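# Insert the loose pipe fully into the push-fit fitting

## Task

Slide the loose pipe into the open socket of the push-fit fitting until it is fully seated, and leave it that way once the robot lets go.

## Robot and tools

Robot: two seven-joint arms, left_arm and right_arm, each ending in a parallel two-finger gripper with a wrist camera (cam_left_wrist and cam_right_wrist, both 672x504). The bases are near (+0.028, +0.300, +0.020) m for left_arm and (+0.043, -0.399, +0.020) m for right_arm, both turned very slightly about z. A camera stand is fixed to the floor behind the arms.

Frames: the scene frame has its origin at table-top height, midway between the nominal bases. +z is up, +x points out over the table, and left_arm sits on the +y side. Arm names do not match image sides. Reported end_effector_position (m), end_effector_quat_wxyz, velocities and the Hand target are all in the scene frame. Commanded offsets, though, use the gripper's own axes as they stand at the Hand target: the fingers point along +z and open and close along y. end_effector_position is the point between the pads when they are shut; closed fingertips reach about 19 mm past it, or about 6 mm when fully open. Reported poses can be off by a few cm, more at long reach.

Row layout (used by execute_actions and move): exactly 16 numbers, each from -1 to 1, always for both arms. The order is left dx, dy, dz, rx, ry, rz, left gripper position, left gripper speed, then the same eight for the right arm. dx..rz are an offset from that arm's Hand target at the start of the action or move, along the Hand target's own axes. They are not an absolute pose. A value of 1.0 means 0.6 m or 180 degrees, and rx, ry, rz form a single rotation vector. Every row counts from that same starting Hand target, not from the row before it. Sending the same offset again in a later call therefore moves the arm further. Sending six zeros re-asks for the current Hand target.

Gripper numbers are absolute, not offsets. For position, +1 is fully open (85 mm), 0 is about 45 mm and -1 is closed. The mapping is not linear, so check position_measured_pct, which is roughly 50 - 50*position. For speed, -1 is about 20 mm/s, 0 about 85 and +1 about 150; a faster close grips harder. To grip, command a position narrower than the object and hold it there. To release, command a position a few mm wider than the object. To leave a gripper unchanged, repeat its last position and speed, because a 0 is a real command. Fingers that stopped early close further on their own if the object slips out.

execute_actions(actions, cameras): actions is a list of actions. Each action is a table of up to 15 rows, one row per 1/30 s step, and a short table repeats its last row. An empty list returns the state plus images. cameras takes names, ["all"] or [].

move(target, speed, blend, blocking, cameras): target is one 16-number row, or a list of up to 15 rows. All rows are offsets from the same Hand targets, and the grippers travel in straight lines. speed is in m/s, from 0.002 to 0.5 (default 0.25), given as one value or one per target. blend is a corner radius in m; 0 means stop at each target. blocking=false returns after about 0.5 s while the move carries on. A move lasts at most 10 s and does not avoid obstacles. The result adds a "move:" line giving the outcome (done, off_target, moving, held, fault) and any limits (paced = pose clipped, held = steps withheld).

wait(seconds 0-10): lets the scene run with the last commands held.

stop: brakes a running move; the fingers keep moving.

zoom_image(camera, region [x0,y0,x1,y1] in pixels, each side at most 504): gives a closer view of the latest image from that camera.

clear_fault(arm): clears a reported torque fault on that arm.

finished_scene(scene): ends the scene for good. scene is the current scene's number. Call it only once the pipe stays seated without the robot holding it.

Reading results:
- Hand target: the last commanded pose after clipping. Orientation is clipped to within 32 degrees of the measured one each step. The gripper often settles short of the Hand target; send the missing distance as an offset.
- object_status: 0 moving; 1 blocked while opening; 2 stopped on an object before the requested position, a firm grip; 3 reached the requested position, which means a soft grip or nothing held.
- motor_current_ma: about 1000 on a held object and near 0 in the air.
- Flange force: outside force along the gripper axes. It is never exactly zero and includes the weight of any load.
- Joint torques: the load on each joint.
- Wrist depth: a 7x7 grid per camera of distances in mm (164-4000), with "-" where unknown.
- Camera calibration: K and T_world_to_cam are given for projecting scene points into the images.

Cautions:
- The arms are stiff. A target even a few mm beyond a firm contact presses hard, so push the pipe with small, slow offsets. To stop pressing, command a target back past where the gripper rests.
- A torque-sensor overload, or a joint drifting more than 5 degrees from its plan, stops that arm until clear_fault is called.
- Holding loads, reaching far or pushing at an unreachable pose heats the motors. A MOTOR HOT line appears at 60 °C, and at 75 °C the arm sinks and stops for 30-60 s.
- Keep the two arms apart. A clearance check may hold a command back, but collisions between the arms, or one gripper squeezing the other's fingers, can fail the task.
- Never drop or fling the pipe, release it while it is moving, strike fixed objects, or let anything leave the table. Avoid squeezing hard on a part that still rests on the table, and avoid large forces or twists on the gripper.
- Loose objects may occasionally be nudged by an outside disturbance, so check the images again before you finish.

Each tool is called after "Emit:" as name(argument=value, ...) on one line, values as JSON.

## Session

Emit:
execute_actions(actions=[])

Scene clock: 0.00 s.
left_arm: end_effector_position=(+1.0033, +0.2389, +0.2299) position_measured_pct=0.0 object_status=3 motor_current_ma=0 end_effector_quat_wxyz=(+0.043, +0.637, -0.218, +0.738) | right_arm: end_effector_position=(+0.2858, -0.6244, +0.2768) position_measured_pct=0.0 object_status=3 motor_current_ma=0 end_effector_quat_wxyz=(-0.020, +1.000, -0.004, +0.002)
Joint positions: left_arm=[-0.305 1.513 0.678 0.664 1.942 0.587 1.687] | right_arm=[0.27 0.132 0.46 1.897 -0.099 1.154 -0.781]
Joint velocities: within noise
Joint torques (N m): no reading
Flange force (N): no reading
Wrist depth (mm): cam_left_wrist=[2271 2376 2550 2674 2870 3055 3203 / 2232 2302 1956 2118 2786 3000 3172 / 1884 2021 1916 2059 2740 2751 3113 / 1763 2098 1878 1991 2132 2798 3000 / 1740 2188 1852 1950 2072 2751 2934 / 1722 2174 1822 1927 2040 2684 2921 / 1687 2153 1822 1868 1985 2652 2786] | cam_right_wrist=[429 427 425 422 419 417 414 / 430 427 424 422 419 417 414 / 430 427 424 422 419 416 413 / 431 426 423 423 419 417 413 / 430 427 424 422 419 416 414 / 431 426 425 422 420 416 413 / 429 427 424 422 419 417 413]
Hand target: left_arm +1.0033, +0.2389, +0.2299; +0.043, +0.637, -0.218, +0.738 | right_arm +0.2858, -0.6244, +0.2768; -0.020, +1.000, -0.004, +0.002
Tool commands: left_gripper/position=+1.0 left_gripper/speed=+1.0 right_gripper/position=+1.0 right_gripper/speed=+1.0

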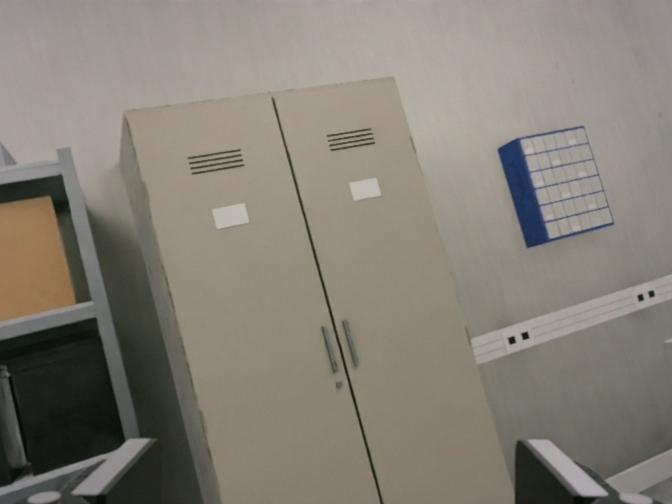

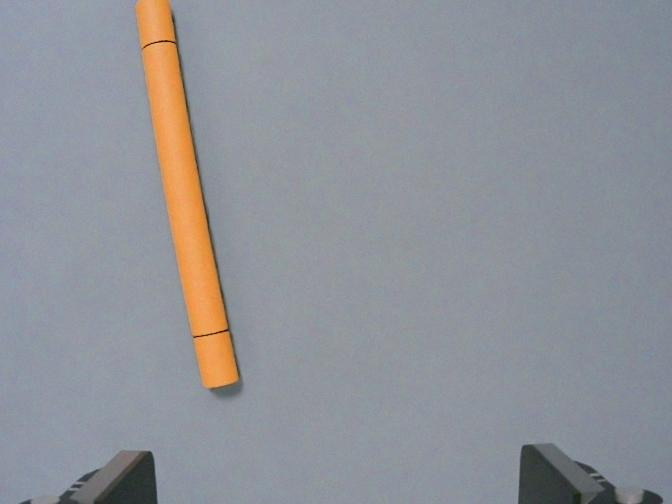

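Emit:
move(target=[0.455,0.297,-0.798,0.031,-0.5365,-0.1585,1,1,0.273,-0.465,-0.187,0,0,0,1,1], speed=0.4, cameras=["all"])

Scene clock: 16.77 s.
left_arm: end_effector_position=(+0.4509, +0.1997, +0.3997) position_measured_pct=0.0 object_status=3 motor_current_ma=0 end_effector_quat_wxyz=(+0.000, +1.000, +0.000, +0.000) | right_arm: end_effector_position=(+0.4515, -0.3516, +0.4009) position_measured_pct=0.0 object_status=3 motor_current_ma=0 end_effector_quat_wxyz=(-0.020, +1.000, -0.004, +0.002)
Joint positions: left_arm=[-0.19 0.311 0.518 1.287 2.99 -1.583 1.891] | right_arm=[-0.267 0.223 0.119 1.36 -0.066 1.551 -1.699]
Joint torques (N m): left_arm=[0.71 -13.43 0.53 -9.59 0.1 0.06 0.04] | right_arm=[-0.11 -13.54 -0.27 -8.99 -0.31 0.17 0]
Flange force (N): left_arm=[-4.0 -2.1 2.1] | right_arm=[0.5 0.6 0.9]
Wrist depth (mm): cam_left_wrist=[543 543 545 546 545 547 546 / 543 544 544 547 545 546 546 / 545 546 546 544 547 546 547 / 544 546 545 546 547 549 547 / 546 547 546 548 548 547 548 / 548 547 548 547 548 547 549 / 547 549 548 548 550 548 550] | cam_right_wrist=[554 552 548 545 543 539 535 / 555 552 548 544 541 539 535 / 556 550 548 546 542 537 534 / 556 551 547 545 543 538 534 / 555 552 549 543 542 539 536 / 556 551 549 544 543 539 535 / 556 549 548 545 541 540 534]
Hand target: left_arm +0.4509, +0.1997, +0.3997; +0.000, +1.000, +0.000, +0.000 | right_arm +0.4515, -0.3516, +0.4009; -0.020, +1.000, -0.004, +0.002
Off the commanded pose: left_arm 0.000 m, 0 deg | right_arm 0.000 m, 0 deg.
move: done
camera_calibration:
cam_left_wrist: T_world_to_cam=[[-0.00603033, -0.999952, -0.00766622, 0.207141], [-0.999805, 0.00588475, 0.0188727, 0.494212], [-0.0188266, 0.00777853, -0.999793, 0.556481], [0, 0, 0, 1]] pos_world=[0.505841, 0.199894, 0.548626]
cam_right_wrist: T_world_to_cam=[[-0.0357717, -0.998061, -0.0509381, -0.309835], [-0.999298, 0.0351575, 0.0129033, 0.515687], [-0.0110874, 0.0513639, -0.998618, 0.568564], [0, 0, 0, 1]] pos_world=[0.510546, -0.356568, 0.545342]

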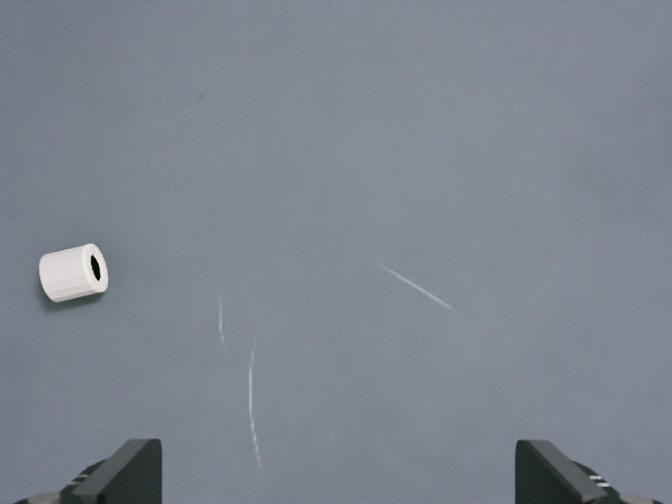

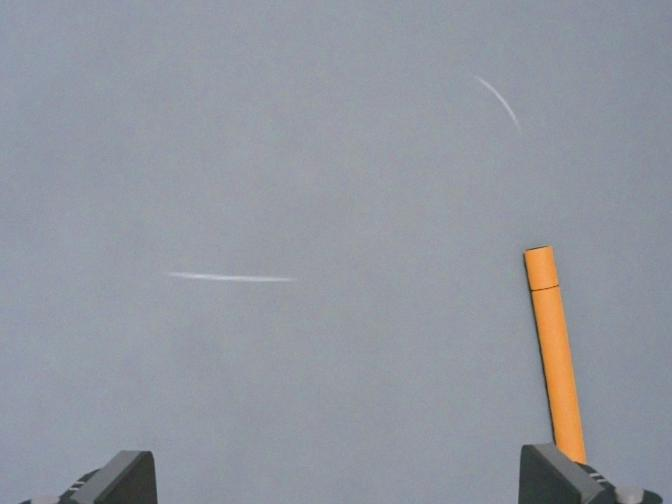

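Emit:
zoom_image(camera="cam_left_wrist", region=[10, 210, 140, 330])

Emit:
zoom_image(camera="cam_right_wrist", region=[480, 220, 640, 340])

Scaled by 3.877.

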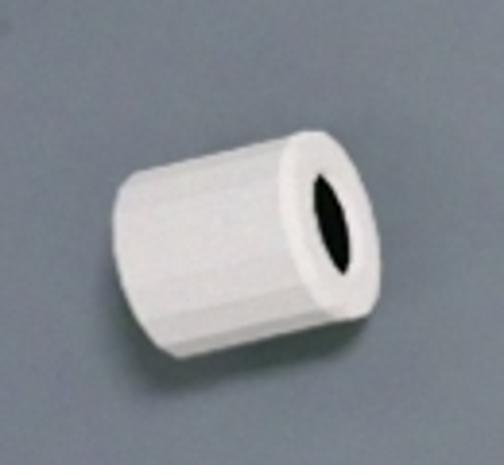

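Scaled by 3.150.

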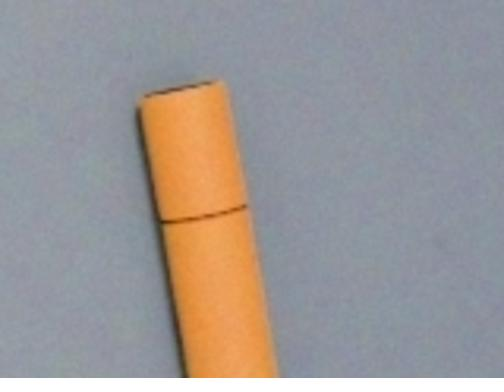

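Emit:
move(target=[0.05,-0.372,0.333,0,0,0.425,1,1,-0.0018,0.2607,0.3247,-0.0126,-0.0023,-0.0553,1,1], speed=0.4, cameras=["all"])

Scene clock: 53.47 s.
left_arm: end_effector_position=(+0.4807, +0.4228, +0.1999) position_measured_pct=0.0 object_status=3 motor_current_ma=0 end_effector_quat_wxyz=(+0.000, +0.785, -0.619, +0.000) | right_arm: end_effector_position=(+0.4499, -0.4999, +0.1999) position_measured_pct=0.0 object_status=3 motor_current_ma=0 end_effector_quat_wxyz=(+0.000, +0.997, +0.082, +0.000)
Joint positions: left_arm=[-0.74 0.565 0.636 1.638 2.769 -1.063 0.256] | right_arm=[0.031 0.398 0.168 1.798 -0.08 0.953 -1.143]
Joint torques (N m): left_arm=[0.68 -15.92 2.16 -8.03 0.2 0.05 0.09] | right_arm=[-0.01 -15.11 0.18 -7.18 -0.27 0.16 -0.02]
Flange force (N): left_arm=[-1.5 4.5 -0.4] | right_arm=[0.4 0.4 0.8]
Wrist depth (mm): cam_left_wrist=[344 345 346 345 346 347 346 / 345 345 346 346 347 346 347 / 346 345 346 346 346 346 346 / 346 346 346 346 346 346 347 / 346 345 346 313 346 347 346 / 345 346 346 346 346 346 346 / 346 346 347 346 347 347 347] | cam_right_wrist=[344 345 343 344 344 344 344 / 344 344 344 345 345 344 344 / 344 344 345 344 344 344 344 / 345 345 345 344 344 344 344 / 345 345 345 327 345 345 345 / 345 345 345 330 344 344 345 / 344 345 345 331 345 345 345]
Hand target: left_arm +0.4807, +0.4229, +0.1999; +0.000, +0.785, -0.619, +0.000 | right_arm +0.4498, -0.4999, +0.1999; +0.000, +0.997, +0.082, +0.000
Off the commanded pose: left_arm 0.000 m, 0 deg | right_arm 0.000 m, 0 deg.
move: done
camera_calibration:
cam_left_wrist: T_world_to_cam=[[-0.973749, -0.227507, -0.00729975, 0.567359], [-0.227605, 0.973586, 0.0180814, -0.253734], [0.00299329, 0.0192682, -0.99981, 0.340061], [0, 0, 0, 1]] pos_world=[0.493696, 0.369558, 0.348726]
cam_right_wrist: T_world_to_cam=[[0.137447, -0.99045, -0.0108157, -0.550335], [-0.990366, -0.137605, 0.0154842, 0.431042], [-0.0168247, 0.00858328, -0.999822, 0.356836], [0, 0, 0, 1]] pos_world=[0.508535, -0.488829, 0.344145]

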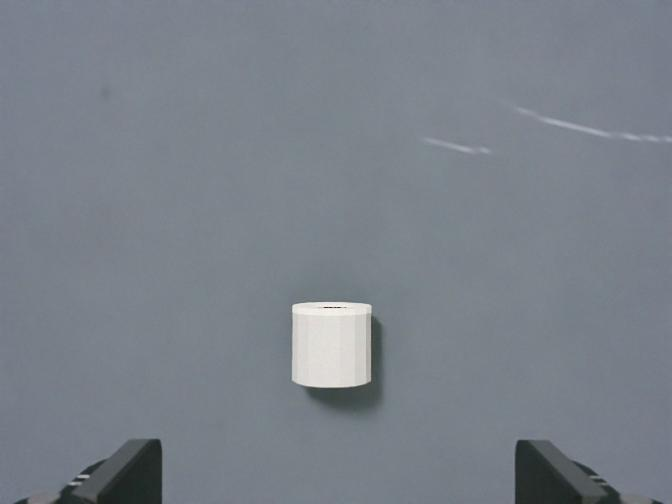

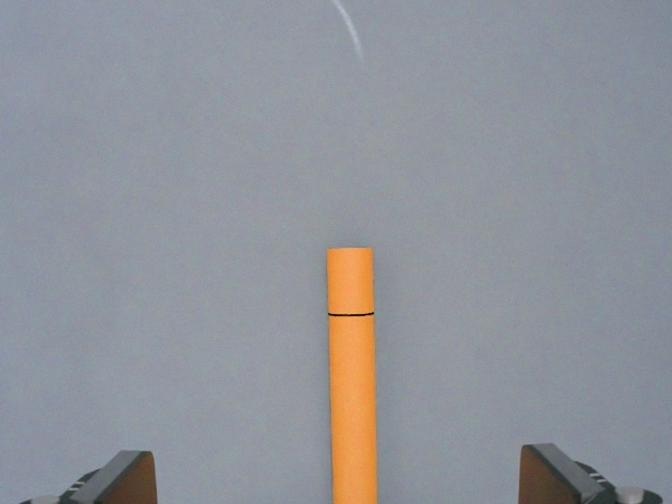

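Emit:
move(target=[[0.0033,-0.0057,0.2933,0,0,0,0.35,1,0,0.006,0.2983,0,0,0,0.05,1],[0.0033,-0.0057,0.2933,0,0,0,-0.4,-1,0,0.006,0.2983,0,0,0,-0.8,-1]], speed=0.2, cameras=["all"])

Scene clock: 77.00 s.
left_arm: end_effector_position=(+0.4844, +0.4217, +0.0239) position_measured_pct=56.3 object_status=2 motor_current_ma=1000 end_effector_quat_wxyz=(+0.000, +0.785, -0.619, +0.000) | right_arm: end_effector_position=(+0.4505, -0.5034, +0.0209) position_measured_pct=76.6 object_status=0 motor_current_ma=1000 end_effector_quat_wxyz=(+0.000, +0.997, +0.082, +0.000)
Joint positions: left_arm=[-0.617 0.851 0.455 1.781 2.561 -0.646 0.428] | right_arm=[0.094 0.743 0.097 1.957 -0.153 0.449 -1.072]
Joint torques (N m): left_arm=[0.45 -13.35 0.83 -4.65 -0.2 0.75 0.05] | right_arm=[-0.21 -12.54 -0.3 -3.76 -0.41 -0.91 -0.03]
Flange force (N): left_arm=[-1.2 5.2 -15.6] | right_arm=[-2.6 -0.6 -13.7]
Wrist depth (mm): cam_left_wrist=[169 169 169 169 169 170 169 / 169 169 169 169 170 170 170 / 169 169 170 169 170 170 170 / 170 169 170 170 170 170 170 / 170 170 170 170 170 170 170 / 170 170 170 - 170 170 170 / - 170 - - - 170 -] | cam_right_wrist=[166 166 166 166 166 166 166 / 166 166 166 166 166 166 166 / 166 166 166 166 166 166 166 / 166 167 166 166 166 166 166 / 166 166 166 - 166 166 166 / 166 167 167 - 166 167 167 / - 167 167 - 166 167 -]
Hand target: left_arm +0.4844, +0.4217, +0.0239; +0.000, +0.785, -0.619, +0.000 | right_arm +0.4504, -0.5034, +0.0209; +0.000, +0.997, +0.083, +0.000
Off the commanded pose: left_arm 0.000 m, 0 deg | right_arm 0.000 m, 0 deg.
move: done
camera_calibration:
cam_left_wrist: T_world_to_cam=[[-0.973704, -0.227696, -0.00739858, 0.569492], [-0.227795, 0.973542, 0.0180588, -0.248526], [0.00309091, 0.0192693, -0.99981, 0.164155], [0, 0, 0, 1]] pos_world=[0.497396, 0.368458, 0.172825]
cam_right_wrist: T_world_to_cam=[[0.137447, -0.99045, -0.0108157, -0.555819], [-0.990366, -0.137605, 0.0154842, 0.433925], [-0.0168247, 0.00858328, -0.999822, 0.178008], [0, 0, 0, 1]] pos_world=[0.509135, -0.492329, 0.165245]

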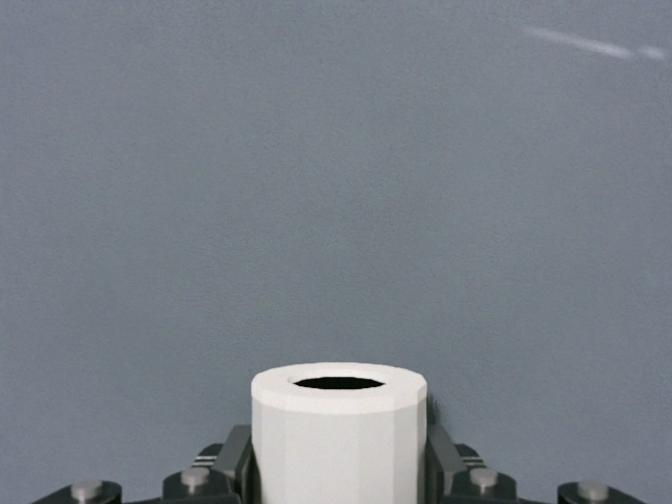

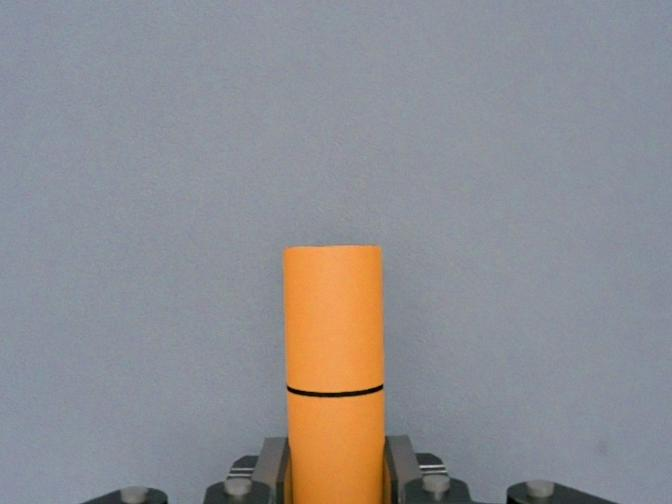

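Emit:
move(target=[[0,0,-0.1268,0,0,0,-0.4,-1,0,0,-0.1425,0,0,0,-0.8,-1],[0.5288,0.1857,-0.1268,0,0,0.075,-0.4,-1,0.0905,-0.5483,-0.1425,0,0,0.5526,-0.8,-1]], speed=0.3, blend=0.03, cameras=["all"])

Scene clock: 93.23 s.
left_arm: end_effector_position=(+0.4503, +0.0872, +0.1001) position_measured_pct=56.3 object_status=2 motor_current_ma=1000 end_effector_quat_wxyz=(+0.000, +0.707, -0.707, +0.000) | right_arm: end_effector_position=(+0.4499, -0.1700, +0.1066) position_measured_pct=76.6 object_status=2 motor_current_ma=1000 end_effector_quat_wxyz=(+0.000, +0.707, -0.707, +0.000)
Joint positions: left_arm=[0.04 0.723 0.568 1.744 2.636 -0.825 0.86] | right_arm=[-1.001 0.721 0.64 1.76 -0.554 0.848 -3.215]
Joint torques (N m): left_arm=[0.63 -17.58 2.52 -6.59 0.15 0.09 0.03] | right_arm=[-0.12 -18.15 3.36 -5.95 -0.32 0.18 -0.01]
Flange force (N): left_arm=[-3.0 2.4 -1.2] | right_arm=[0.0 -0.5 1.6]
Wrist depth (mm): cam_left_wrist=[245 245 245 - 246 246 246 / 246 245 245 - 246 246 246 / 246 245 246 - 246 246 246 / 245 245 246 246 246 246 246 / 245 245 246 246 246 246 246 / 246 246 246 - 246 247 246 / 246 246 - - - 247 247] | cam_right_wrist=[252 252 252 252 252 252 252 / 252 252 252 252 252 252 252 / 252 252 252 252 252 252 252 / 252 252 252 252 252 252 252 / 252 252 252 - 252 252 252 / 252 252 252 - 252 252 252 / 252 252 252 - 252 252 252]
Hand target: left_arm +0.4503, +0.0872, +0.1001; +0.000, +0.707, -0.707, +0.000 | right_arm +0.4499, -0.1700, +0.1066; +0.000, +0.707, -0.707, +0.000
Off the commanded pose: left_arm 0.000 m, 0 deg | right_arm 0.000 m, 0 deg.
move: done
camera_calibration:
cam_left_wrist: T_world_to_cam=[[-0.999955, 0.00602119, -0.00737167, 0.452115], [0.0058879, 0.999821, 0.0179711, -0.0394825], [0.00747856, 0.0179269, -0.999811, 0.245029], [0, 0, 0, 1]] pos_world=[0.450494, 0.0323605, 0.249025]
cam_right_wrist: T_world_to_cam=[[-0.999571, 0.0274473, -0.0102133, 0.459979], [0.0272802, 0.999497, 0.0161572, 0.213341], [0.0106517, 0.0158716, -0.999817, 0.249636], [0, 0, 0, 1]] pos_world=[0.451303, -0.229821, 0.250841]

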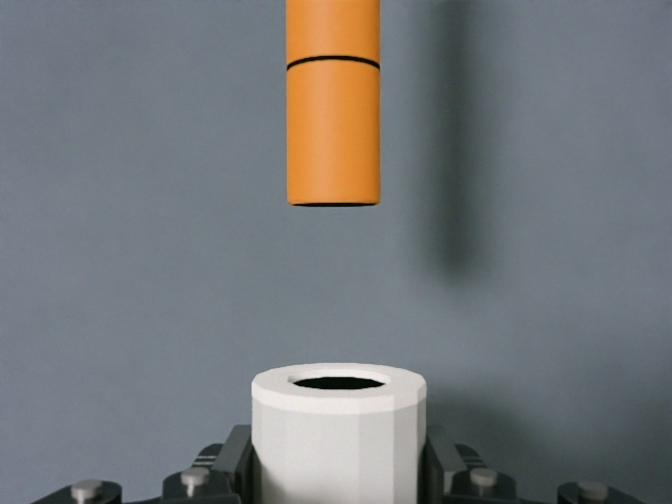

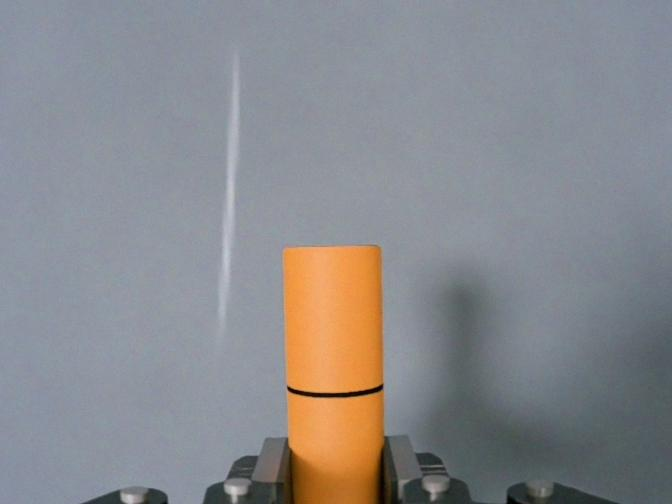

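Emit:
zoom_image(camera="cam_left_wrist", region=[240, 160, 440, 420])

Scaled by 1.938.

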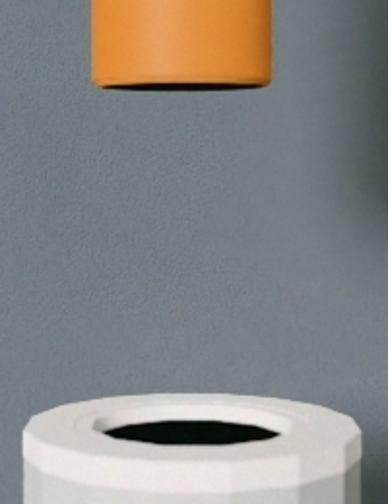

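Emit:
move(target=[0,0,0,0,0,0,-0.4,-1,-0.0633,0.00225,0,0,0,0,-0.8,-1], speed=0.08, cameras=["cam_left_wrist"])

Emit:
zoom_image(camera="cam_left_wrist", region=[240, 260, 440, 440])

Scene clock: 106.03 s.
left_arm: end_effector_position=(+0.4503, +0.0872, +0.1001) position_measured_pct=56.3 object_status=2 motor_current_ma=1000 end_effector_quat_wxyz=(+0.000, +0.707, -0.707, +0.000) | right_arm: end_effector_position=(+0.4486, -0.1321, +0.1066) position_measured_pct=76.6 object_status=2 motor_current_ma=1000 end_effector_quat_wxyz=(+0.000, +0.707, -0.707, +0.000)
Joint positions: left_arm=[0.04 0.723 0.568 1.744 2.636 -0.825 0.861] | right_arm=[-1.058 0.754 0.642 1.692 -0.559 0.886 -3.294]
Joint torques (N m): left_arm=[0.74 -17.56 2.48 -6.53 0.17 0.09 0.06] | right_arm=[-0.07 -18.85 3.59 -6.14 -0.27 0.24 -0.04]
Flange force (N): left_arm=[-3.2 2.2 -1.4] | right_arm=[0.1 -0.2 1.8]
Wrist depth (mm): cam_left_wrist=[245 245 246 - 245 246 246 / 245 245 245 - 246 246 246 / 245 246 245 - 246 246 246 / 245 246 245 - 246 246 246 / 246 246 246 - 246 246 246 / 246 246 - - 246 247 247 / 246 246 - - - 247 247] | cam_right_wrist=[252 252 252 252 252 252 252 / 252 252 252 252 252 252 252 / 252 252 252 251 252 252 252 / 252 252 252 252 252 252 252 / 252 252 251 - 252 252 252 / 252 252 252 - 252 252 252 / 252 252 252 - 252 252 252]
Hand target: left_arm +0.4503, +0.0872, +0.1001; +0.000, +0.707, -0.707, +0.000 | right_arm +0.4486, -0.1320, +0.1066; +0.000, +0.707, -0.707, +0.000
Off the commanded pose: left_arm 0.000 m, 0 deg | right_arm 0.000 m, 0 deg.
move: done
camera_calibration:
cam_left_wrist: T_world_to_cam=[[-0.999955, 0.0059212, -0.00737241, 0.452118], [0.00578791, 0.999822, 0.0179712, -0.0394374], [0.00747751, 0.0179277, -0.999811, 0.24503], [0, 0, 0, 1]] pos_world=[0.450494, 0.0323604, 0.249025]
Images, in order (width x height): cam_left_wrist 672x504.

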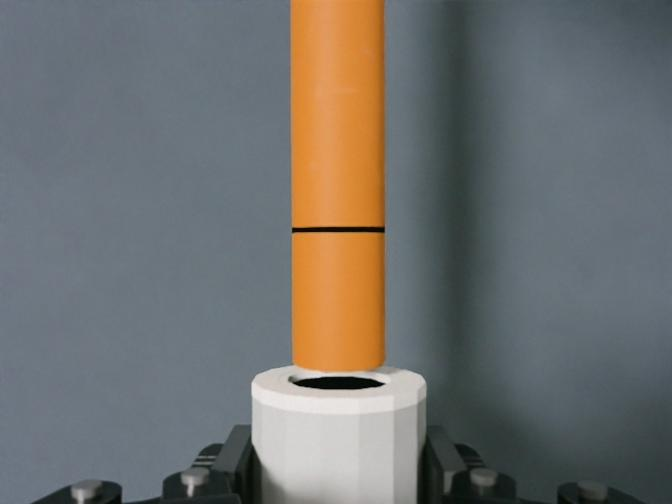

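Scaled by 2.520.

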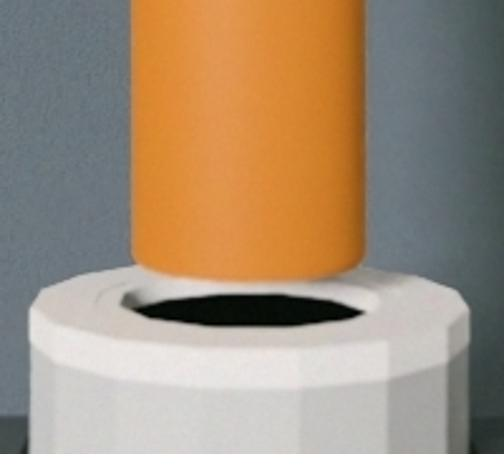

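Emit:
move(target=[0,0,0,0,0,0,-0.4,-1,-0.0167,0.0002,0,0,0,0,-0.8,-1], speed=0.02, cameras=["cam_left_wrist"])

Scene clock: 109.60 s.
left_arm: end_effector_position=(+0.4503, +0.0875, +0.1001) position_measured_pct=56.3 object_status=2 motor_current_ma=1000 end_effector_quat_wxyz=(+0.000, +0.707, -0.707, +0.000) | right_arm: end_effector_position=(+0.4485, -0.1221, +0.1066) position_measured_pct=76.6 object_status=2 motor_current_ma=1000 end_effector_quat_wxyz=(+0.000, +0.707, -0.707, +0.000)
Joint positions: left_arm=[0.039 0.723 0.568 1.744 2.636 -0.825 0.861] | right_arm=[-1.071 0.764 0.643 1.672 -0.559 0.897 -3.315]
Joint torques (N m): left_arm=[12.57 -18.4 15.81 -11.9 4.68 6.84 0.04] | right_arm=[-10.81 -23.72 -6.45 -16.02 -7.57 -1.65 -0.11]
Flange force (N): left_arm=[-31.1 2.1 0.5] | right_arm=[27.9 1.5 -0.2]
Wrist depth (mm): cam_left_wrist=[244 244 244 - 245 245 245 / 244 244 245 - 244 245 245 / 244 245 245 - 245 245 245 / 245 245 244 - 245 246 246 / 245 245 245 - 246 246 246 / 245 245 245 - 246 246 246 / 245 246 - - - 246 247] | cam_right_wrist=[252 252 252 252 253 252 252 / 252 252 252 252 252 252 252 / 252 252 252 252 252 252 252 / 252 252 252 252 251 252 252 / 252 252 252 - 251 252 252 / 252 252 251 - 252 251 252 / 251 252 252 - 251 252 252]
Hand target: left_arm +0.4503, +0.0872, +0.1001; +0.000, +0.707, -0.707, +0.000 | right_arm +0.4484, -0.1220, +0.1066; +0.000, +0.707, -0.707, +0.000
Off the commanded pose: left_arm 0.000 m, 0 deg | right_arm 0.000 m, 0 deg.
move: done
camera_calibration:
cam_left_wrist: T_world_to_cam=[[-0.999958, 0.00562341, -0.00727239, 0.452202], [0.00548901, 0.999816, 0.0183708, -0.0395998], [0.00737436, 0.0183301, -0.999805, 0.244958], [0, 0, 0, 1]] pos_world=[0.450594, 0.0325595, 0.248926]
Images, in order (width x height): cam_left_wrist 672x504.

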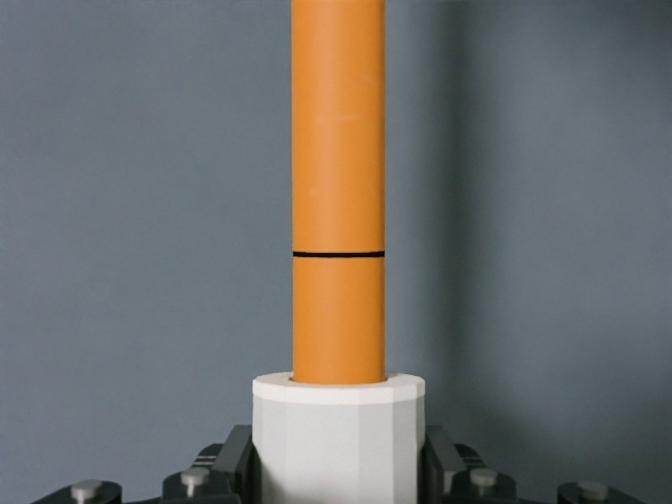

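Emit:
execute_actions(actions=[])

Emit:
zoom_image(camera="cam_left_wrist", region=[230, 330, 450, 504])

Scene clock: 117.10 s.
left_arm: end_effector_position=(+0.4503, +0.0872, +0.1001) position_measured_pct=56.3 object_status=2 motor_current_ma=1000 end_effector_quat_wxyz=(+0.000, +0.707, -0.707, +0.000) | right_arm: end_effector_position=(+0.4484, -0.1220, +0.1066) position_measured_pct=76.6 object_status=2 motor_current_ma=1000 end_effector_quat_wxyz=(+0.000, +0.707, -0.707, +0.000)
Joint positions: left_arm=[0.04 0.723 0.568 1.744 2.636 -0.825 0.861] | right_arm=[-1.071 0.764 0.643 1.672 -0.559 0.897 -3.314]
Joint velocities: within noise
Joint torques (N m): left_arm=[13.42 -18.57 16.88 -12.41 5.09 7.41 0.01] | right_arm=[-11.8 -24 -7.35 -16.69 -8.17 -1.7 -0.14]
Flange force (N): left_arm=[-33.1 2.2 1.0] | right_arm=[30.3 1.3 -0.4]
Wrist depth (mm): cam_left_wrist=[244 244 244 - 244 244 245 / 244 244 245 - 245 245 245 / 244 244 245 - 245 245 246 / 245 245 245 - 246 246 246 / 245 245 245 - 246 246 246 / 245 245 246 - 246 246 246 / 246 246 - - - 246 246] | cam_right_wrist=[252 252 252 252 252 252 252 / 252 252 252 252 252 252 252 / 252 252 252 252 252 252 252 / 252 252 252 252 252 252 252 / 251 251 252 - 252 252 252 / 252 252 252 - 252 252 252 / 251 251 251 - 252 251 252]
Hand target: left_arm +0.4503, +0.0872, +0.1001; +0.000, +0.707, -0.707, +0.000 | right_arm +0.4484, -0.1220, +0.1066; +0.000, +0.707, -0.707, +0.000
Tool commands: left_gripper/position=-0.4 left_gripper/speed=-1.0 right_gripper/position=-0.8 right_gripper/speed=-1.0
Off the commanded pose: left_arm 0.000 m, 0 deg | right_arm 0.000 m, 0 deg.
camera_calibration:
cam_left_wrist: T_world_to_cam=[[-0.999955, 0.00602119, -0.00737167, 0.452115], [0.0058879, 0.999821, 0.0179711, -0.0394825], [0.00747856, 0.0179269, -0.999811, 0.245029], [0, 0, 0, 1]] pos_world=[0.450494, 0.0323605, 0.249025]
cam_right_wrist: T_world_to_cam=[[-0.999574, 0.0273464, -0.0102162, 0.457146], [0.0271803, 0.999502, 0.0160572, 0.165477], [0.0106502, 0.0157727, -0.999819, 0.248874], [0, 0, 0, 1]] pos_world=[0.449803, -0.181821, 0.250842]

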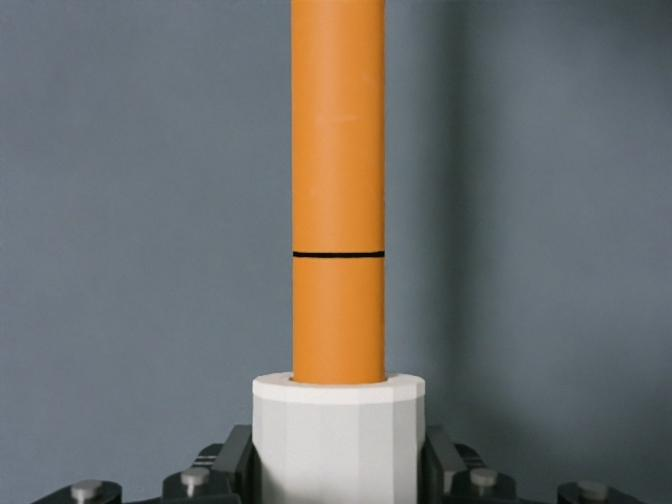

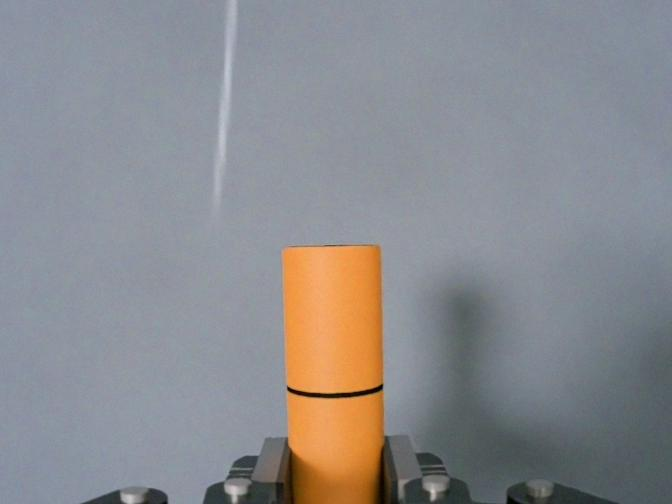

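Scaled by 2.291.

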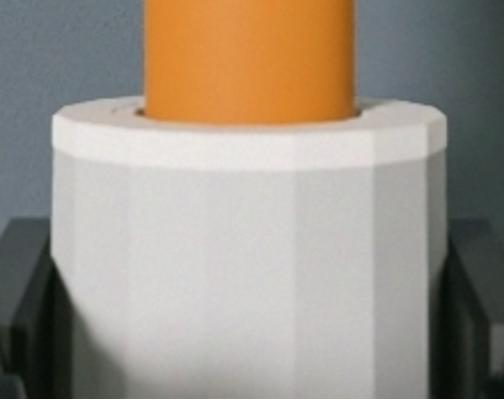

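Emit:
move(target=[[0,0,0,0,0,0,-0.4,-1,0.015,0,0,0,0,0,-0.8,-1],[0,0,0,0,0.035,0,-0.4,-1,0.015,0,-0.001,0,-0.0012,0,-0.8,-1]], speed=0.08, cameras=["cam_left_wrist"])

Emit:
zoom_image(camera="cam_left_wrist", region=[230, 300, 450, 504])

Scene clock: 155.77 s.
left_arm: end_effector_position=(+0.4503, +0.0872, +0.1001) position_measured_pct=56.3 object_status=2 motor_current_ma=1000 end_effector_quat_wxyz=(+0.039, +0.706, -0.706, +0.039) | right_arm: end_effector_position=(+0.4484, -0.1310, +0.1072) position_measured_pct=76.6 object_status=2 motor_current_ma=1000 end_effector_quat_wxyz=(-0.002, +0.707, -0.707, -0.002)
Joint positions: left_arm=[-0.075 0.721 0.634 1.798 2.681 -0.732 0.781] | right_arm=[-1.057 0.752 0.641 1.693 -0.561 0.886 -3.293]
Joint torques (N m): left_arm=[0.59 -16.8 3.12 -6.29 0.31 0.22 -0.02] | right_arm=[-0.09 -18.87 3.53 -6.13 -0.3 0.19 -0.01]
Flange force (N): left_arm=[-2.6 2.5 -1.6] | right_arm=[0.0 -0.4 1.6]
Wrist depth (mm): cam_left_wrist=[262 261 262 - 262 262 262 / 258 259 258 - 259 259 259 / 255 256 256 - 256 256 256 / 252 252 252 - 252 253 253 / 249 249 250 - 250 250 251 / 246 246 - - 247 247 247 / 244 245 - - - 245 245] | cam_right_wrist=[252 252 252 252 252 252 252 / 252 252 252 252 252 252 252 / 252 252 252 252 252 252 252 / 252 252 252 252 252 252 252 / 252 253 252 - 253 252 252 / 252 252 252 - 252 252 252 / 252 252 252 - 252 252 252]
Hand target: left_arm +0.4503, +0.0872, +0.1001; +0.039, +0.706, -0.706, +0.039 | right_arm +0.4484, -0.1310, +0.1072; -0.002, +0.707, -0.707, -0.002
Off the commanded pose: left_arm 0.000 m, 0 deg | right_arm 0.000 m, 0 deg.
move: done
camera_calibration:
cam_left_wrist: T_world_to_cam=[[-0.999955, 0.0050658, -0.00807719, 0.452277], [0.00578668, 0.995753, -0.0918797, -0.0280967], [0.00757744, -0.0919223, -0.995737, 0.254077], [0, 0, 0, 1]] pos_world=[0.450494, 0.0490416, 0.254066]
Images, in order (width x height): cam_left_wrist 672x504.

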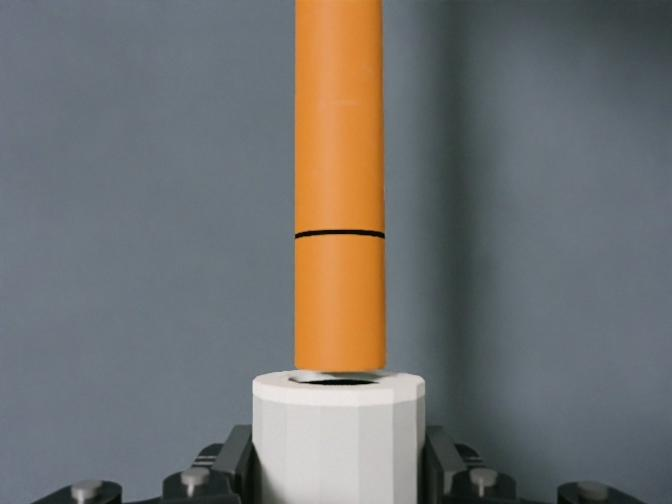

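Scaled by 2.291.

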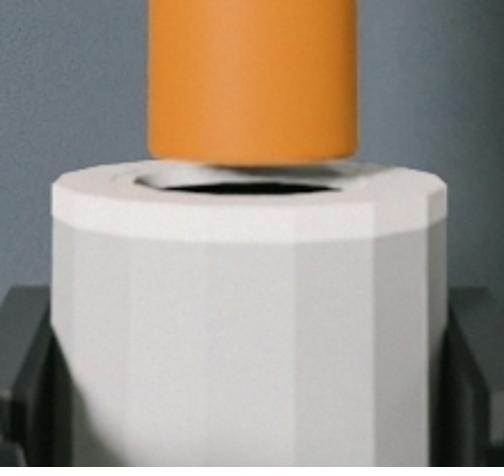

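Emit:
move(target=[0,0,0,0,0,0,-0.4,-1,-0.012,0,0,0,0,0,-0.8,-1], speed=0.03, cameras=["cam_left_wrist"])

Emit:
zoom_image(camera="cam_left_wrist", region=[230, 300, 450, 504])

Scene clock: 163.30 s.
left_arm: end_effector_position=(+0.4503, +0.0873, +0.1000) position_measured_pct=56.3 object_status=2 motor_current_ma=1000 end_effector_quat_wxyz=(+0.039, +0.706, -0.706, +0.039) | right_arm: end_effector_position=(+0.4484, -0.1238, +0.1072) position_measured_pct=76.6 object_status=2 motor_current_ma=1000 end_effector_quat_wxyz=(-0.002, +0.707, -0.707, -0.002)
Joint positions: left_arm=[-0.075 0.721 0.634 1.798 2.681 -0.732 0.781] | right_arm=[-1.066 0.759 0.641 1.678 -0.561 0.894 -3.308]
Joint torques (N m): left_arm=[0.78 -17.04 3.29 -6.69 0.3 0.49 0.05] | right_arm=[-0.47 -18.87 3.23 -6.17 -0.35 0.3 0.08]
Flange force (N): left_arm=[-3.4 2.8 -1.6] | right_arm=[0.5 -0.6 1.4]
Wrist depth (mm): cam_left_wrist=[261 262 261 - 262 262 262 / 258 259 258 - 259 259 259 / 255 255 255 - 256 256 256 / 252 252 252 - 252 253 253 / 250 249 249 - 250 250 250 / 246 246 - - 247 247 247 / 245 245 - - - 245 245] | cam_right_wrist=[252 252 252 252 252 252 252 / 252 252 252 252 252 252 252 / 252 252 252 252 252 252 252 / 253 252 252 252 252 252 253 / 252 252 252 - 252 252 252 / 252 252 252 - 253 252 253 / 252 252 253 - 252 252 252]
Hand target: left_arm +0.4503, +0.0872, +0.1001; +0.039, +0.706, -0.706, +0.039 | right_arm +0.4484, -0.1238, +0.1072; -0.002, +0.707, -0.707, -0.002
Off the commanded pose: left_arm 0.000 m, 0 deg | right_arm 0.000 m, 0 deg.
move: done
camera_calibration:
cam_left_wrist: T_world_to_cam=[[-0.999956, 0.00497733, -0.00796697, 0.452254], [0.00568772, 0.995763, -0.0917812, -0.028177], [0.00747639, -0.0918225, -0.995747, 0.25413], [0, 0, 0, 1]] pos_world=[0.450494, 0.0491414, 0.254066]
Images, in order (width x height): cam_left_wrist 672x504.

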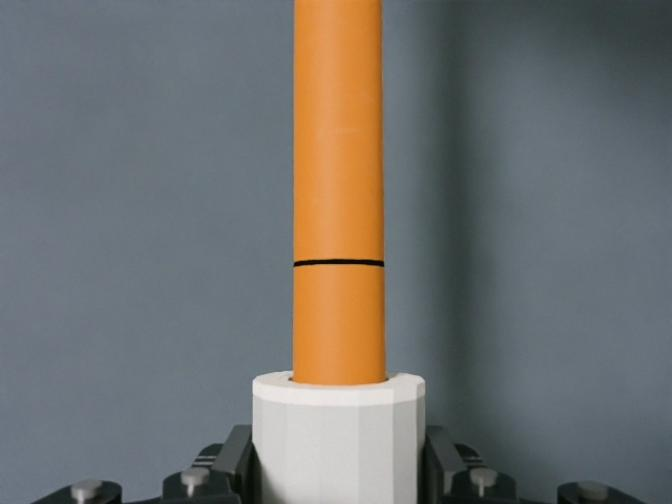

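Scaled by 2.291.

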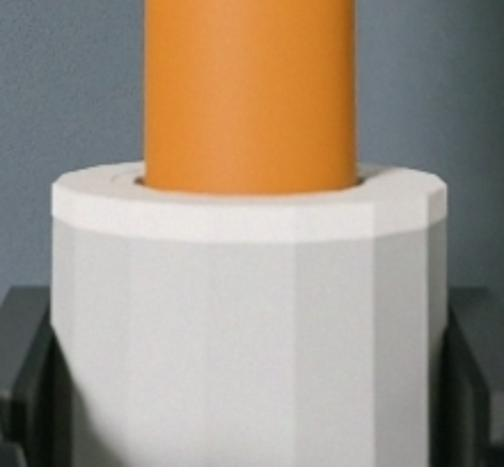

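Emit:
move(target=[0,0,0,0,0,0,-0.4,-1,-0.01,0,0,0,0,0,-0.8,-1], speed=0.03, cameras=["cam_left_wrist"])

Scene clock: 167.50 s.
left_arm: end_effector_position=(+0.4503, +0.0874, +0.1000) position_measured_pct=56.3 object_status=2 motor_current_ma=1000 end_effector_quat_wxyz=(+0.039, +0.706, -0.706, +0.039) | right_arm: end_effector_position=(+0.4485, -0.1179, +0.1072) position_measured_pct=76.6 object_status=2 motor_current_ma=1000 end_effector_quat_wxyz=(-0.002, +0.707, -0.707, -0.001)
Joint positions: left_arm=[-0.075 0.721 0.634 1.798 2.681 -0.732 0.781] | right_arm=[-1.074 0.765 0.641 1.665 -0.561 0.901 -3.32]
Joint torques (N m): left_arm=[10.27 -16.9 13.54 -9.78 3.74 5.22 0.03] | right_arm=[-8.93 -22.92 -4.57 -14.13 -6.03 -1.22 -0.04]
Flange force (N): left_arm=[-25.4 2.0 -3.3] | right_arm=[22.6 0.8 0.5]
Wrist depth (mm): cam_left_wrist=[261 261 261 - 262 262 262 / 257 258 258 - 258 258 258 / 254 255 255 - 256 256 256 / 251 252 251 - 252 252 253 / 249 249 249 - 250 250 250 / 246 246 - - 247 247 247 / 244 244 - - - 245 245] | cam_right_wrist=[252 252 252 252 252 252 252 / 252 252 252 252 252 252 252 / 252 252 252 252 252 252 253 / 252 252 252 252 252 252 252 / 252 252 252 - 253 252 252 / 252 252 253 - 252 252 252 / 252 252 252 - 252 253 252]
Hand target: left_arm +0.4503, +0.0872, +0.1001; +0.039, +0.706, -0.706, +0.039 | right_arm +0.4485, -0.1178, +0.1072; -0.002, +0.707, -0.707, -0.002
Off the commanded pose: left_arm 0.000 m, 0 deg | right_arm 0.000 m, 0 deg.
move: done
camera_calibration:
cam_left_wrist: T_world_to_cam=[[-0.999957, 0.00478026, -0.00794559, 0.452258], [0.00548794, 0.995783, -0.0915729, -0.0281404], [0.00747435, -0.0916126, -0.995767, 0.254125], [0, 0, 0, 1]] pos_world=[0.450494, 0.0491409, 0.254066]
Images, in order (width x height): cam_left_wrist 672x504.

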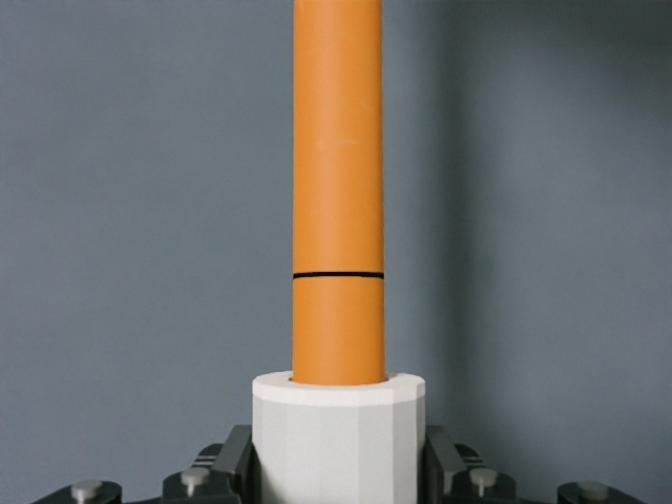

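Emit:
move(target=[0,0,0,0,0,0,-0.4,-1,-0.0083,0,0,0,0,0,-0.8,-1], speed=0.03, cameras=["all"])

Scene clock: 170.37 s.
left_arm: end_effector_position=(+0.4503, +0.0872, +0.1001) position_measured_pct=56.3 object_status=2 motor_current_ma=1000 end_effector_quat_wxyz=(+0.039, +0.706, -0.706, +0.039) | right_arm: end_effector_position=(+0.4484, -0.1128, +0.1073) position_measured_pct=76.6 object_status=2 motor_current_ma=1000 end_effector_quat_wxyz=(-0.002, +0.707, -0.707, -0.002)
Joint positions: left_arm=[-0.075 0.721 0.634 1.798 2.681 -0.732 0.781] | right_arm=[-1.08 0.77 0.641 1.654 -0.562 0.906 -3.33]
Joint torques (N m): left_arm=[12.18 -16.8 15.65 -10.47 4.5 6.18 0.02] | right_arm=[-10.66 -23.82 -6.07 -15.9 -7.23 -1.62 -0.12]
Flange force (N): left_arm=[-30.0 2.2 -3.6] | right_arm=[27.4 1.2 0.4]
Wrist depth (mm): cam_left_wrist=[261 261 261 - 262 261 262 / 257 258 258 - 258 258 259 / 254 255 255 - 255 256 256 / 252 252 252 - 252 252 252 / 249 249 249 - 250 250 249 / 245 246 - - 247 246 247 / 244 244 - - - 245 245] | cam_right_wrist=[252 252 252 252 252 252 252 / 252 252 252 252 252 252 252 / 252 252 252 252 252 252 252 / 252 252 252 252 252 252 253 / 252 252 252 - 252 252 252 / 252 252 252 - 252 252 252 / 252 252 252 - 252 253 252]
Hand target: left_arm +0.4503, +0.0872, +0.1001; +0.039, +0.706, -0.706, +0.039 | right_arm +0.4484, -0.1128, +0.1073; -0.002, +0.707, -0.707, -0.002
Off the commanded pose: left_arm 0.000 m, 0 deg | right_arm 0.000 m, 0 deg.
move: done
camera_calibration:
cam_left_wrist: T_world_to_cam=[[-0.999955, 0.0050658, -0.00807719, 0.452277], [0.00578668, 0.995753, -0.0918797, -0.0280967], [0.00757744, -0.0919223, -0.995737, 0.254077], [0, 0, 0, 1]] pos_world=[0.450494, 0.0490416, 0.254066]
cam_right_wrist: T_world_to_cam=[[-0.999574, 0.0273858, -0.0101094, 0.456893], [0.0271801, 0.999431, 0.0199551, 0.155775], [0.0106502, 0.0196718, -0.99975, 0.249877], [0, 0, 0, 1]] pos_world=[0.449803, -0.173115, 0.251325]

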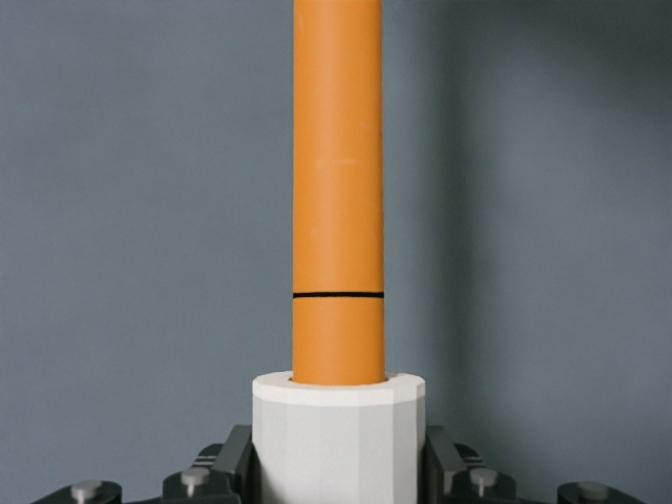

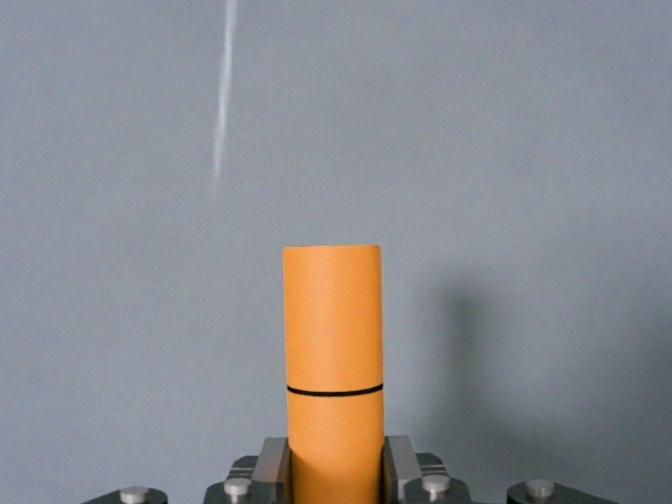

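Emit:
move(target=[0,0,0,0,0,0,-0.4,-1,-0.03,0,0,0,0,0,-0.8,-1], speed=0.04, cameras=["cam_left_wrist"])

Scene clock: 172.90 s.
left_arm: end_effector_position=(+0.4503, +0.0872, +0.1001) position_measured_pct=56.3 object_status=2 motor_current_ma=1000 end_effector_quat_wxyz=(+0.039, +0.706, -0.706, +0.039) | right_arm: end_effector_position=(+0.4484, -0.0949, +0.1073) position_measured_pct=76.6 object_status=2 motor_current_ma=1000 end_effector_quat_wxyz=(-0.002, +0.707, -0.707, -0.002)
Joint positions: left_arm=[-0.075 0.721 0.634 1.798 2.681 -0.732 0.781] | right_arm=[-1.1 0.788 0.641 1.614 -0.563 0.928 -3.367]
Joint torques (N m): left_arm=[14.62 -17.01 18.39 -11.15 5.39 7.3 -0.01] | right_arm=[-12.53 -24.87 -7.46 -18.22 -8.67 -2.53 -0.16]
Flange force (N): left_arm=[-35.4 1.4 -3.3] | right_arm=[32.8 2.0 -0.6]
Wrist depth (mm): cam_left_wrist=[260 261 260 - 261 262 262 / 257 257 258 - 258 258 258 / 254 254 255 - 255 255 255 / 251 251 252 - 252 252 253 / 248 249 249 - 249 250 250 / 246 246 - - 247 246 247 / 244 244 - - - 244 245] | cam_right_wrist=[252 252 252 253 253 253 252 / 252 252 252 253 252 252 252 / 252 253 252 252 252 252 252 / 252 252 252 252 252 253 252 / 252 252 252 - 252 252 252 / 252 252 252 - 252 252 252 / 252 252 252 - 252 252 252]
Hand target: left_arm +0.4503, +0.0872, +0.1001; +0.039, +0.706, -0.706, +0.039 | right_arm +0.4484, -0.0949, +0.1073; -0.002, +0.707, -0.707, -0.002
Off the commanded pose: left_arm 0.000 m, 0 deg | right_arm 0.000 m, 0 deg.
move: done
camera_calibration:
cam_left_wrist: T_world_to_cam=[[-0.999955, 0.00496719, -0.00806646, 0.452279], [0.00568666, 0.995764, -0.0917705, -0.0280797], [0.00757645, -0.0918122, -0.995748, 0.254075], [0, 0, 0, 1]] pos_world=[0.450494, 0.0490414, 0.254066]
Images, in order (width x height): cam_left_wrist 672x504.

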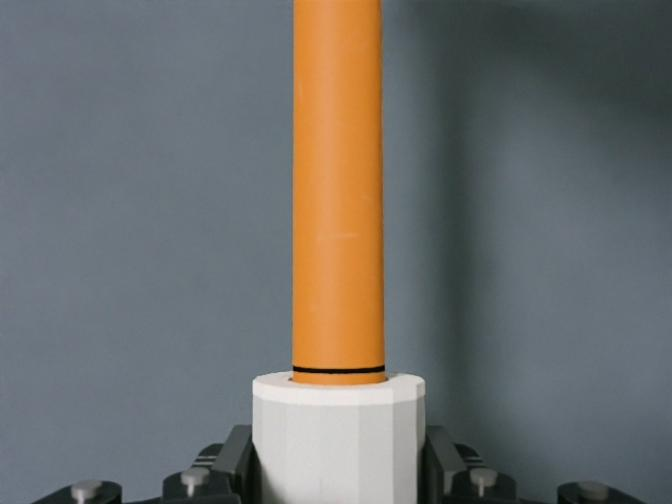

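Emit:
move(target=[0,0,0,0,0,0,-0.4,-1,-0.0075,0,0,0,0,0,-0.8,-1], speed=0.02, cameras=["all"])

Emit:
zoom_image(camera="cam_left_wrist", region=[230, 300, 450, 504])

Scene clock: 175.30 s.
left_arm: end_effector_position=(+0.4503, +0.0872, +0.1001) position_measured_pct=56.3 object_status=2 motor_current_ma=1000 end_effector_quat_wxyz=(+0.039, +0.706, -0.706, +0.039) | right_arm: end_effector_position=(+0.4485, -0.0905, +0.1073) position_measured_pct=76.6 object_status=2 motor_current_ma=1000 end_effector_quat_wxyz=(-0.001, +0.707, -0.707, -0.001)
Joint positions: left_arm=[-0.075 0.721 0.634 1.798 2.681 -0.732 0.781] | right_arm=[-1.105 0.793 0.642 1.604 -0.564 0.934 -3.376]
Joint torques (N m): left_arm=[19.76 -16.8 24.01 -12.79 7.33 9.82 -0.08] | right_arm=[-16.99 -27.14 -11.41 -22.83 -11.79 -3.79 -0.25]
Flange force (N): left_arm=[-47.2 1.3 -4.1] | right_arm=[44.7 2.9 -1.3]
Wrist depth (mm): cam_left_wrist=[260 260 261 - 261 261 261 / 257 257 257 - 258 258 258 / 254 254 254 - 255 255 255 / 251 251 251 - 252 252 252 / 249 248 249 - 249 250 250 / 245 245 - - 247 247 247 / 244 244 - - - 245 245] | cam_right_wrist=[252 252 252 252 252 252 253 / 252 252 252 252 252 252 252 / 252 252 252 252 252 252 252 / 252 252 252 252 252 252 252 / 252 252 252 - 252 252 252 / 252 252 252 - 252 252 252 / 252 252 252 - 252 252 252]
Hand target: left_arm +0.4503, +0.0872, +0.1001; +0.039, +0.706, -0.706, +0.039 | right_arm +0.4484, -0.0903, +0.1074; -0.002, +0.707, -0.707, -0.002
Off the commanded pose: left_arm 0.000 m, 0 deg | right_arm 0.000 m, 0 deg.
move: done
camera_calibration:
cam_left_wrist: T_world_to_cam=[[-0.999955, 0.00507713, -0.00797725, 0.452252], [0.00578796, 0.995763, -0.0917711, -0.0281252], [0.00747752, -0.0918131, -0.995748, 0.25412], [0, 0, 0, 1]] pos_world=[0.450494, 0.0490414, 0.254066]
cam_right_wrist: T_world_to_cam=[[-0.999567, 0.0275842, -0.0102139, 0.456333], [0.0273785, 0.99943, 0.019758, 0.133347], [0.0107531, 0.0194698, -0.999753, 0.249462], [0, 0, 0, 1]] pos_world=[0.449803, -0.150715, 0.251426]

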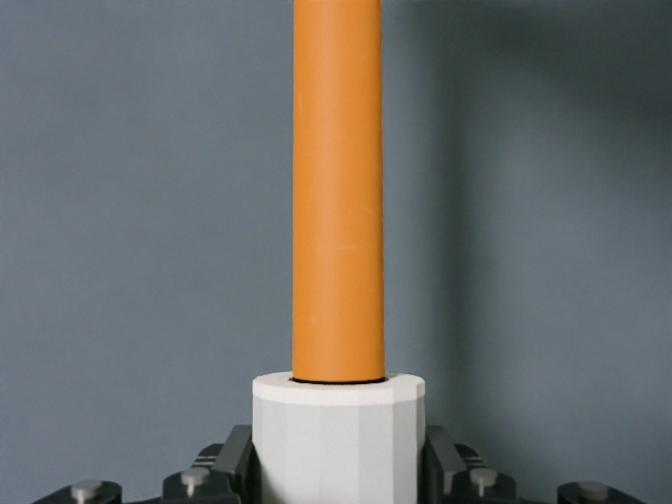

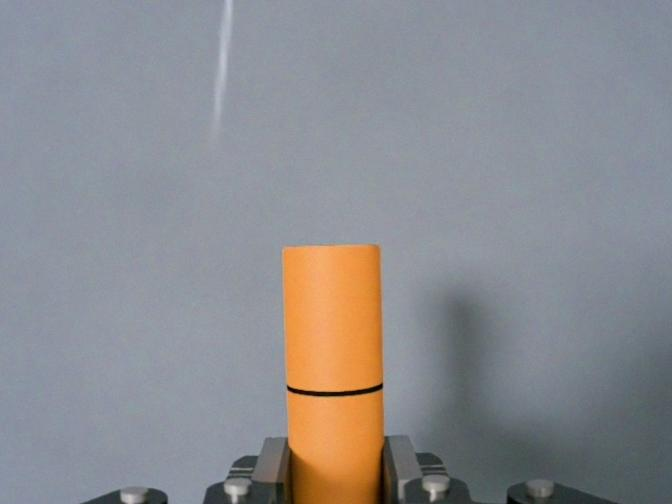

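Scaled by 2.291.

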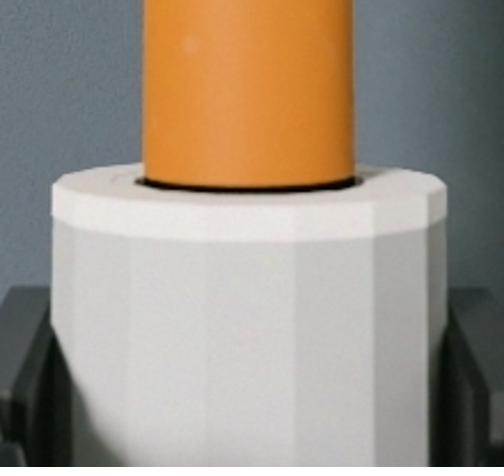

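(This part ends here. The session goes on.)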